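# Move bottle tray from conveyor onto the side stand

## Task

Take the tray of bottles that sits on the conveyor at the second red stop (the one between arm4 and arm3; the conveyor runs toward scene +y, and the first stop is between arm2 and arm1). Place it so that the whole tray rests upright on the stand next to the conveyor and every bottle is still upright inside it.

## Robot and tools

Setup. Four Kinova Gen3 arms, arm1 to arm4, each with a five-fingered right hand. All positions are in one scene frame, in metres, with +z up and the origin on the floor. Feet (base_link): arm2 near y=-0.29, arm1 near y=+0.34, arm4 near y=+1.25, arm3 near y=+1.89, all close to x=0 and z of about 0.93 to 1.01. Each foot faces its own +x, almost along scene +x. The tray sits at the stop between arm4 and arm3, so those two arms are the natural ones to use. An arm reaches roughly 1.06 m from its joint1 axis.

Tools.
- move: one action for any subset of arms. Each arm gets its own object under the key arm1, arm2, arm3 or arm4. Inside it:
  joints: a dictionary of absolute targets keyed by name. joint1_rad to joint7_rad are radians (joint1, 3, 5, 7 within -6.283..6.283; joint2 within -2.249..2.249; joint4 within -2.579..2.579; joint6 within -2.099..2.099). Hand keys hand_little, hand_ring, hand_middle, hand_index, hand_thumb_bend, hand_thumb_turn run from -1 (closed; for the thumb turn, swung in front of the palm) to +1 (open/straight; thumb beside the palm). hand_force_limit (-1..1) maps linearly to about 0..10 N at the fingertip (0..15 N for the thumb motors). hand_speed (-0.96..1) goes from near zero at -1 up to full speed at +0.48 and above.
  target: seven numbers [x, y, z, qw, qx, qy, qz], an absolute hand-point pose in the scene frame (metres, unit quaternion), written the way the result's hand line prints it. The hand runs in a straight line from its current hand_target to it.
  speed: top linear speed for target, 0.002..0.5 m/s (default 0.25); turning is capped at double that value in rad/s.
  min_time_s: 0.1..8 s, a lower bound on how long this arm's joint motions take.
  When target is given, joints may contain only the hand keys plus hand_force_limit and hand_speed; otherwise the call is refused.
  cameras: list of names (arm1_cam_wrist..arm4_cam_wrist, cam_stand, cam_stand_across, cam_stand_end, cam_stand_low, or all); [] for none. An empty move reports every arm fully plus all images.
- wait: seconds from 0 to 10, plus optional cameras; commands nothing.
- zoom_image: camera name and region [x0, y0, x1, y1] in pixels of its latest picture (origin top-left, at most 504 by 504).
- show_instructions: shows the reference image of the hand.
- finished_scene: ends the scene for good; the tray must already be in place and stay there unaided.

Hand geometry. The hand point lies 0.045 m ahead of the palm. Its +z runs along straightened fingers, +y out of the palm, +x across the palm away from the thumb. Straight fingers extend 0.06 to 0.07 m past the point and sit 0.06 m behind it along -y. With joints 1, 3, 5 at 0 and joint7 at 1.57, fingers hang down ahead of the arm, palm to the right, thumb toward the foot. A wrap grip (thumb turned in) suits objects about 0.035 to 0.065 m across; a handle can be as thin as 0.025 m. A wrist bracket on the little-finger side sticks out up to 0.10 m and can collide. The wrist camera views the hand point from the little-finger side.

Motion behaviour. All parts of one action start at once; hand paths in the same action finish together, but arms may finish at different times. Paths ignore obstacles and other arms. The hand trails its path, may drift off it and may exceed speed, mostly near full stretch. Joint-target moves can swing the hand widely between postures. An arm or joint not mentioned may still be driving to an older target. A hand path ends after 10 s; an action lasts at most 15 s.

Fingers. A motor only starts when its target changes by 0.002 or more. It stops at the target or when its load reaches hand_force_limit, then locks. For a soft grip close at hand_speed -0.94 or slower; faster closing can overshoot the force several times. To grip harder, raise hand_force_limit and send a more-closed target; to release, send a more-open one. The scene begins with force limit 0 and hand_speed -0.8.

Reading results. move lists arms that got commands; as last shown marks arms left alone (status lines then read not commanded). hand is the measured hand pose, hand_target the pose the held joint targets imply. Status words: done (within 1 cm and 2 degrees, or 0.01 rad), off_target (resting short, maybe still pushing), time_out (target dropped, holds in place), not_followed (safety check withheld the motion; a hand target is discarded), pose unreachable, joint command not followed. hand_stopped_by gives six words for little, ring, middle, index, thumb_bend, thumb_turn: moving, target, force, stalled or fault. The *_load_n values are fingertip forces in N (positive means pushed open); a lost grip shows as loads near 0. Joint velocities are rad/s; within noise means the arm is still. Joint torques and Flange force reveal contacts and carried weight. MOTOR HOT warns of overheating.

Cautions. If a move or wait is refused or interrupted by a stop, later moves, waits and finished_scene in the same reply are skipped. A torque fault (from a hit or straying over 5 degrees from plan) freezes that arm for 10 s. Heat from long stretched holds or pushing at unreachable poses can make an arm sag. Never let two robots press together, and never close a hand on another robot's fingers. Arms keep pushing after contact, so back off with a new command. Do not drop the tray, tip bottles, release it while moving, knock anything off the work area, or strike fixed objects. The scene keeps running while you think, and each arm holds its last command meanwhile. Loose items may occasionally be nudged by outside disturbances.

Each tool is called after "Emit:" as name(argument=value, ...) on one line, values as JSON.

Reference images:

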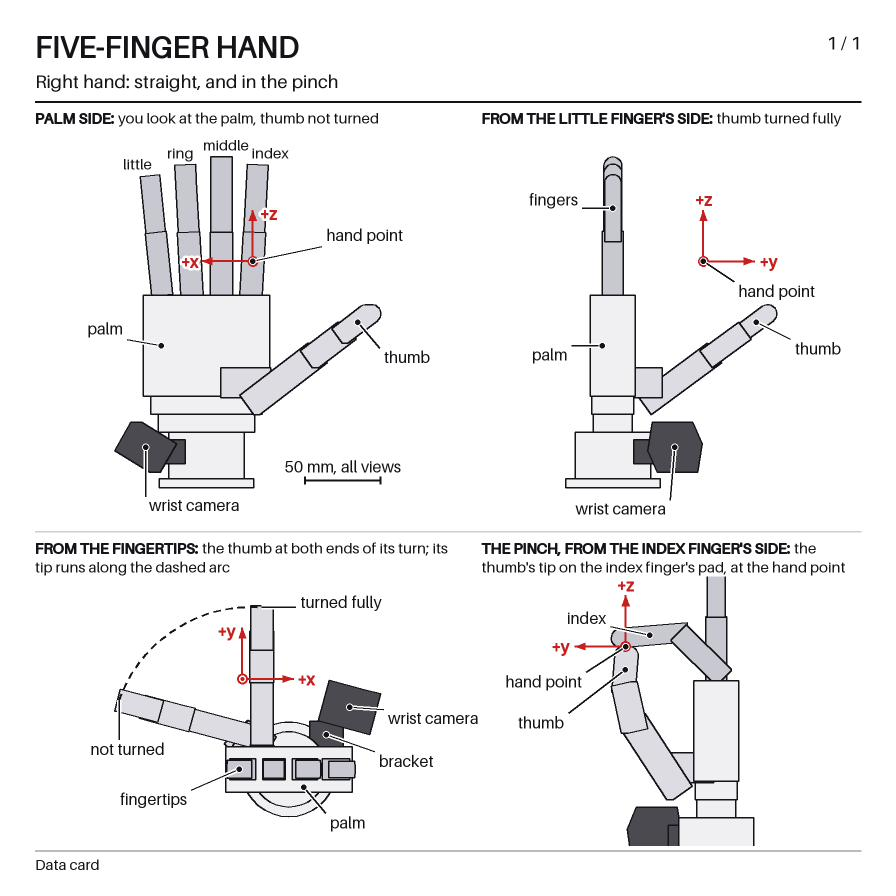

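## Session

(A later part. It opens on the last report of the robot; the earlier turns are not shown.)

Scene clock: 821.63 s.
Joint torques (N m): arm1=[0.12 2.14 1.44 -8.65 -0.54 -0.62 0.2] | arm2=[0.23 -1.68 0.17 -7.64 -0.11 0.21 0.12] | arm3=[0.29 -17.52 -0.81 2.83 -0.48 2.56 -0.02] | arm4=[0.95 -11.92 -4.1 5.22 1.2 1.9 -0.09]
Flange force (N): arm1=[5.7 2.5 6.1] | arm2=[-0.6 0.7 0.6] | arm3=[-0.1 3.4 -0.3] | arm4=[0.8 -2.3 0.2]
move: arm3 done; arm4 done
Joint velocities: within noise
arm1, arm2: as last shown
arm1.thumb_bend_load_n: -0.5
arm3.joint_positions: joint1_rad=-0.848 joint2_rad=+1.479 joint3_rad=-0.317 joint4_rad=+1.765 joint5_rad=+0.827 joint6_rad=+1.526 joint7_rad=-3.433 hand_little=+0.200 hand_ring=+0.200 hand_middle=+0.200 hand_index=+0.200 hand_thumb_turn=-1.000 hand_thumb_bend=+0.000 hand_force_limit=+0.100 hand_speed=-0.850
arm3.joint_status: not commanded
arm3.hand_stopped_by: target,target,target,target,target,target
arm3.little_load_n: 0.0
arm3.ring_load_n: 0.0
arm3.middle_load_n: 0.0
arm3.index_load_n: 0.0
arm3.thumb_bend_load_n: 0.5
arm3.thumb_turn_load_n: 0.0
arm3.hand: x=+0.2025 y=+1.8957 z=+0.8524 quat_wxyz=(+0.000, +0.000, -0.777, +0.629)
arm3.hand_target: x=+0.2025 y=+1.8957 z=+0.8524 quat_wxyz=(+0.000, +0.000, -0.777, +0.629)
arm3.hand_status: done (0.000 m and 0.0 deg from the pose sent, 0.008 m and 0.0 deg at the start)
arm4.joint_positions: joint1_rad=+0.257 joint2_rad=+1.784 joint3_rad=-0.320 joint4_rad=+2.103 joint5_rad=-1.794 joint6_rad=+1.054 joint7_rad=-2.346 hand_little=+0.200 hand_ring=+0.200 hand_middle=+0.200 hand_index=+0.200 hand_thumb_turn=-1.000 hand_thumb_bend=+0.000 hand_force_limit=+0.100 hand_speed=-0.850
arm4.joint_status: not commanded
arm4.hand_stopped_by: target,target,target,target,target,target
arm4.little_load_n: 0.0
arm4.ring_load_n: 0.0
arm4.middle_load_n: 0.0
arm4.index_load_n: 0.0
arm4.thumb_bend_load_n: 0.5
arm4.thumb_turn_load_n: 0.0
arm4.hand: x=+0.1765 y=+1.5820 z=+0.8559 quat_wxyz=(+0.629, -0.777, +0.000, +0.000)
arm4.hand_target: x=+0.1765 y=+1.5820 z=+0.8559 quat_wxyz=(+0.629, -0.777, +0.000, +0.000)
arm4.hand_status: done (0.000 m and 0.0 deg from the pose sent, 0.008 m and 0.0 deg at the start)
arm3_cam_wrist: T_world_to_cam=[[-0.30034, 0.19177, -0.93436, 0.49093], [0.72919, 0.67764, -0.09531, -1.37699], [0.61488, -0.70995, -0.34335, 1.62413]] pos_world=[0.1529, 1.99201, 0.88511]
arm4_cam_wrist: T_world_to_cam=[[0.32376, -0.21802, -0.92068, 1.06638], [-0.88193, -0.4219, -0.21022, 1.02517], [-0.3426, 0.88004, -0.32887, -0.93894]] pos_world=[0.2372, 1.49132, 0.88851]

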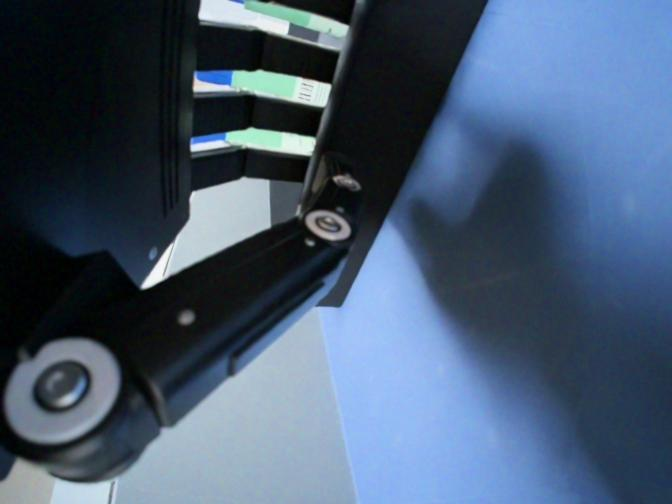

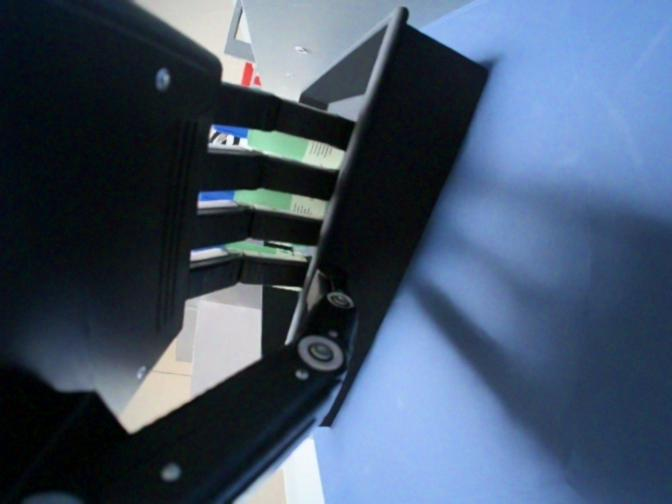

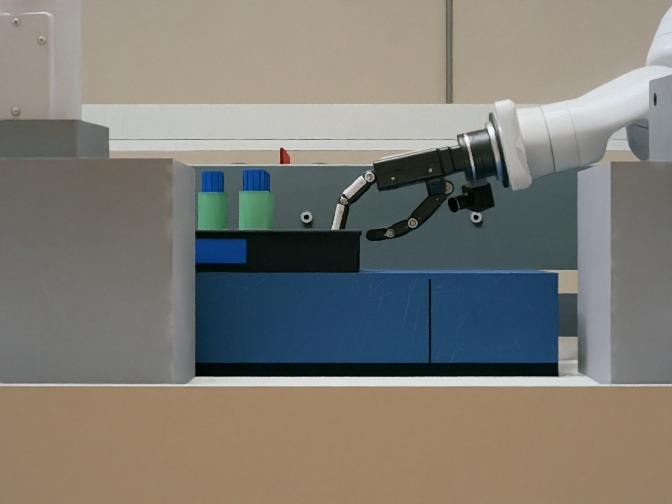

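Emit:
move(arm3={"target": [0.2025, 1.8962, 0.93, 0, 0, -0.7771, 0.6293], "speed": 0.06}, arm4={"target": [0.1765, 1.5815, 0.93, 0.6293, -0.7771, 0, 0], "speed": 0.06})

Emit:
move(arm3={"target": [0.2025, 1.96, 1.05, 0, 0, -0.7771, 0.6293], "speed": 0.1}, arm4={"target": [0.1965, 1.50, 1.05, 0.6293, -0.7771, 0, 0], "speed": 0.1}, cameras=["arm3_cam_wrist", "arm4_cam_wrist", "cam_stand", "cam_stand_across", "cam_stand_end", "cam_stand_low"])

Emit:
zoom_image(camera="cam_stand", region=[180, 130, 500, 330])

Scene clock: 839.00 s.
Joint torques (N m): arm1=[0.16 2.17 1.44 -8.62 -0.53 -0.6 0.22] | arm2=[0.22 -1.67 0.17 -7.67 -0.13 0.2 0.17] | arm3=[0.32 -17.21 -0.98 2.44 -0.43 2.58 -0.06] | arm4=[0.93 -12.06 -4.19 5.11 1.29 1.8 -0.09]
Flange force (N): arm1=[5.7 2.5 6.1] | arm2=[-0.5 0.8 0.6] | arm3=[-0.2 3.3 -0.7] | arm4=[0.7 -2.5 0.3]
move: arm3 done; arm4 done
Joint velocities: within noise
arm1.joint_positions: joint1_rad=-0.115 joint2_rad=-0.468 joint3_rad=-0.065 joint4_rad=+1.454 joint5_rad=-0.019 joint6_rad=+1.964 joint7_rad=-2.044 hand_little=+1.000 hand_ring=+1.000 hand_middle=+1.000 hand_index=+1.000 hand_thumb_turn=+1.000 hand_thumb_bend=+1.000 hand_force_limit=+0.000 hand_speed=-0.800
arm1.joint_status: not commanded
arm1.hand_stopped_by: target,target,target,target,target,target
arm1.little_load_n: 0.0
arm1.ring_load_n: 0.0
arm1.middle_load_n: 0.0
arm1.index_load_n: 0.0
arm1.thumb_bend_load_n: 0.0
arm1.thumb_turn_load_n: 0.0
arm1.hand: x=+0.2106 y=+0.4102 z=+1.5238 quat_wxyz=(-0.086, -0.103, -0.991, -0.027)
arm1.hand_target: x=+0.2106 y=+0.4102 z=+1.5238 quat_wxyz=(-0.086, -0.103, -0.991, -0.027)
arm1.hand_status: not commanded
arm2.joint_positions: joint1_rad=+0.247 joint2_rad=-0.331 joint3_rad=-0.113 joint4_rad=+1.545 joint5_rad=-0.055 joint6_rad=+1.988 joint7_rad=-1.982 hand_little=+1.000 hand_ring=+1.000 hand_middle=+1.000 hand_index=+1.000 hand_thumb_turn=+1.000 hand_thumb_bend=+1.000 hand_force_limit=+0.000 hand_speed=-0.800
arm2.joint_status: not commanded
arm2.hand_stopped_by: target,target,target,target,target,target
arm2.little_load_n: 0.0
arm2.ring_load_n: 0.0
arm2.middle_load_n: 0.0
arm2.index_load_n: 0.0
arm2.thumb_bend_load_n: 0.0
arm2.thumb_turn_load_n: 0.0
arm2.hand: x=+0.1309 y=-0.3076 z=+1.3982 quat_wxyz=(+0.032, -0.333, -0.942, -0.005)
arm2.hand_target: x=+0.1309 y=-0.3076 z=+1.3982 quat_wxyz=(+0.032, -0.333, -0.942, -0.005)
arm2.hand_status: not commanded
arm3.joint_positions: joint1_rad=-0.831 joint2_rad=+1.293 joint3_rad=-0.353 joint4_rad=+1.900 joint5_rad=+0.774 joint6_rad=+1.573 joint7_rad=-3.414 hand_little=+0.200 hand_ring=+0.200 hand_middle=+0.200 hand_index=+0.200 hand_thumb_turn=-1.000 hand_thumb_bend=+0.000 hand_force_limit=+0.100 hand_speed=-0.850
arm3.joint_status: not commanded
arm3.hand_stopped_by: target,target,target,target,target,target
arm3.little_load_n: 0.0
arm3.ring_load_n: 0.0
arm3.middle_load_n: 0.0
arm3.index_load_n: 0.0
arm3.thumb_bend_load_n: 0.5
arm3.thumb_turn_load_n: 0.0
arm3.hand: x=+0.2025 y=+1.8962 z=+0.9300 quat_wxyz=(+0.000, +0.000, -0.777, +0.629)
arm3.hand_target: x=+0.2025 y=+1.8962 z=+0.9300 quat_wxyz=(+0.000, +0.000, -0.777, +0.629)
arm3.hand_status: done (0.000 m and 0.0 deg from the pose sent, 0.078 m and 0.0 deg at the start)
arm4.joint_positions: joint1_rad=+0.261 joint2_rad=+1.627 joint3_rad=-0.369 joint4_rad=+2.291 joint5_rad=-1.886 joint6_rad=+1.053 joint7_rad=-2.300 hand_little=+0.200 hand_ring=+0.200 hand_middle=+0.200 hand_index=+0.200 hand_thumb_turn=-1.000 hand_thumb_bend=+0.000 hand_force_limit=+0.100 hand_speed=-0.850
arm4.joint_status: not commanded
arm4.hand_stopped_by: target,target,target,target,target,target
arm4.little_load_n: 0.0
arm4.ring_load_n: 0.0
arm4.middle_load_n: 0.0
arm4.index_load_n: 0.0
arm4.thumb_bend_load_n: 0.0
arm4.thumb_turn_load_n: 0.0
arm4.hand: x=+0.1765 y=+1.5815 z=+0.9300 quat_wxyz=(+0.629, -0.777, +0.000, +0.000)
arm4.hand_target: x=+0.1765 y=+1.5815 z=+0.9300 quat_wxyz=(+0.629, -0.777, +0.000, +0.000)
arm4.hand_status: done (0.000 m and 0.0 deg from the pose sent, 0.074 m and 0.0 deg at the start)
pictures: none

Scene clock: 841.07 s.
Joint torques (N m): arm1=[0.17 2.17 1.43 -8.61 -0.51 -0.6 0.24] | arm2=[0.22 -1.74 0.23 -7.63 -0.1 0.21 0.18] | arm3=[0.3 -17.5 -1.59 0.1 -0.06 2.64 -0.02] | arm4=[0.9 -11.85 -3.08 3.86 0.74 2.31 -0.1]
Flange force (N): arm1=[5.7 2.6 6.1] | arm2=[-0.6 1.1 0.5] | arm3=[-0.4 3.1 -1.7] | arm4=[0.1 -2.8 0.5]
move: arm3 done; arm4 done
Joint velocities: within noise
arm1, arm2: as last shown
arm3.joint_positions: joint1_rad=-0.884 joint2_rad=+1.026 joint3_rad=-0.436 joint4_rad=+1.843 joint5_rad=+0.619 joint6_rad=+1.826 joint7_rad=-3.273 hand_little=+0.200 hand_ring=+0.200 hand_middle=+0.200 hand_index=+0.200 hand_thumb_turn=-1.000 hand_thumb_bend=+0.000 hand_force_limit=+0.100 hand_speed=-0.850
arm3.joint_status: not commanded
arm3.hand_stopped_by: target,target,target,target,target,target
arm3.little_load_n: 0.0
arm3.ring_load_n: 0.0
arm3.middle_load_n: 0.0
arm3.index_load_n: 0.0
arm3.thumb_bend_load_n: 0.0
arm3.thumb_turn_load_n: 0.0
arm3.hand: x=+0.2025 y=+1.9600 z=+1.0500 quat_wxyz=(+0.000, +0.000, -0.777, +0.629)
arm3.hand_target: x=+0.2025 y=+1.9600 z=+1.0500 quat_wxyz=(+0.000, +0.000, -0.777, +0.629)
arm3.hand_status: done (0.000 m and 0.0 deg from the pose sent, 0.136 m and 0.0 deg at the start)
arm4.joint_positions: joint1_rad=+0.474 joint2_rad=+1.209 joint3_rad=-0.296 joint4_rad=+2.470 joint5_rad=-1.598 joint6_rad=+1.030 joint7_rad=-2.629 hand_little=+0.200 hand_ring=+0.200 hand_middle=+0.200 hand_index=+0.200 hand_thumb_turn=-1.000 hand_thumb_bend=+0.000 hand_force_limit=+0.100 hand_speed=-0.850
arm4.joint_status: not commanded
arm4.hand_stopped_by: target,target,target,target,target,target
arm4.little_load_n: 0.0
arm4.ring_load_n: 0.0
arm4.middle_load_n: 0.0
arm4.index_load_n: 0.0
arm4.thumb_bend_load_n: 0.0
arm4.thumb_turn_load_n: 0.0
arm4.hand: x=+0.1965 y=+1.5000 z=+1.0500 quat_wxyz=(+0.629, -0.777, +0.000, +0.000)
arm4.hand_target: x=+0.1965 y=+1.5000 z=+1.0500 quat_wxyz=(+0.629, -0.777, +0.000, +0.000)
arm4.hand_status: done (0.000 m and 0.0 deg from the pose sent, 0.146 m and 0.0 deg at the start)
arm3_cam_wrist: T_world_to_cam=[[-0.30033, 0.19173, -0.93437, 0.66334], [0.72914, 0.67769, -0.09531, -1.40191], [0.61494, -0.70991, -0.34333, 1.73744]] pos_world=[0.15299, 2.05631, 1.08271]
arm4_cam_wrist: T_world_to_cam=[[0.32376, -0.21802, -0.92068, 1.22073], [-0.88193, -0.4219, -0.21022, 1.04902], [-0.3426, 0.88004, -0.32887, -0.79609]] pos_world=[0.2572, 1.40932, 1.08261]

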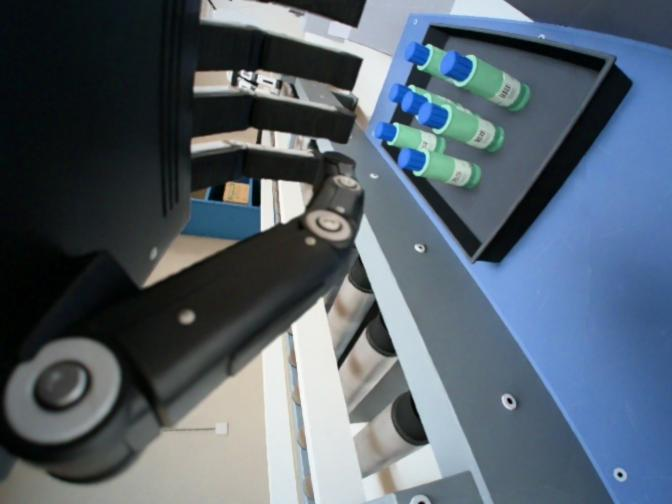

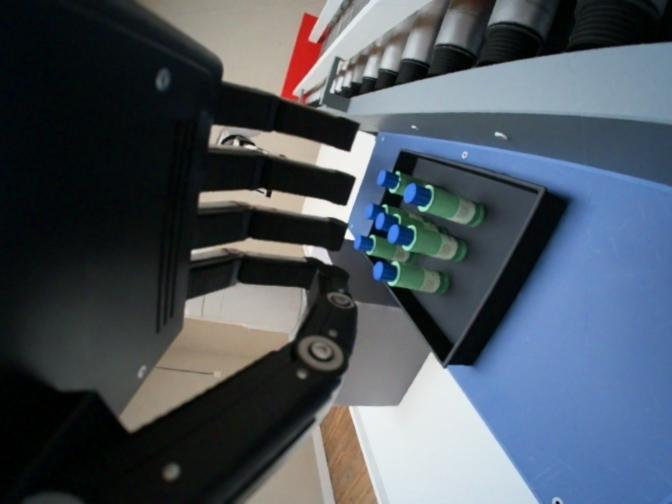

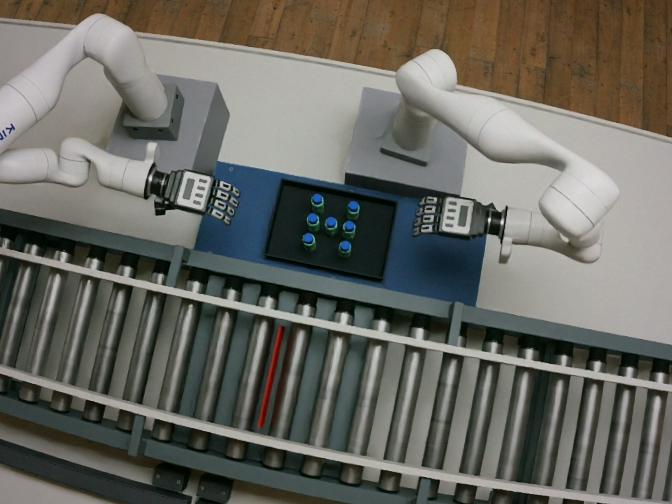

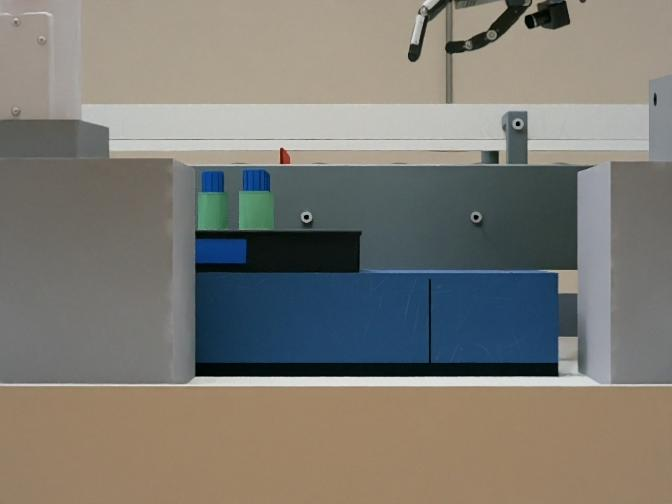

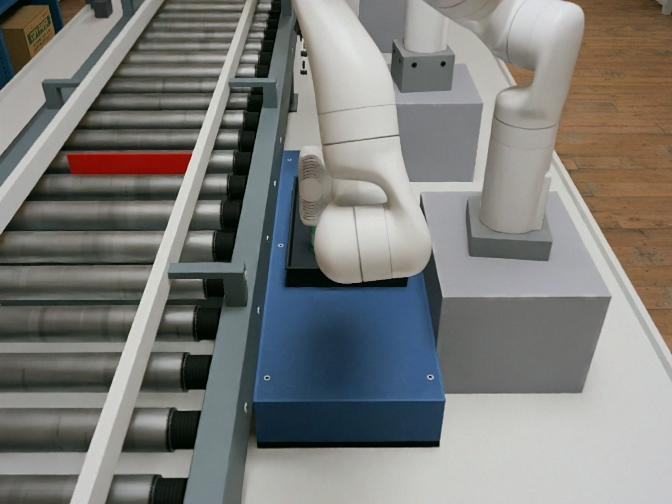

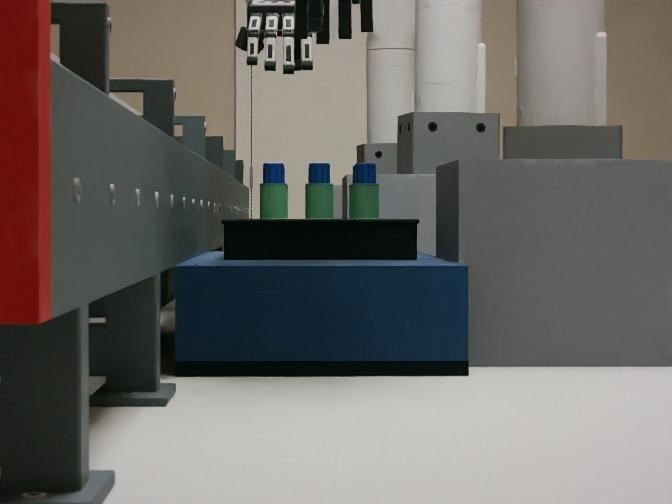

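Scaled by 1.575 from the camera's image (finer frame: 960x720).

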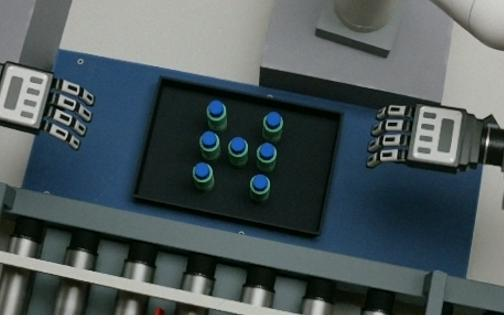

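Emit:
finished_scene()

The scene is finished: the task was done.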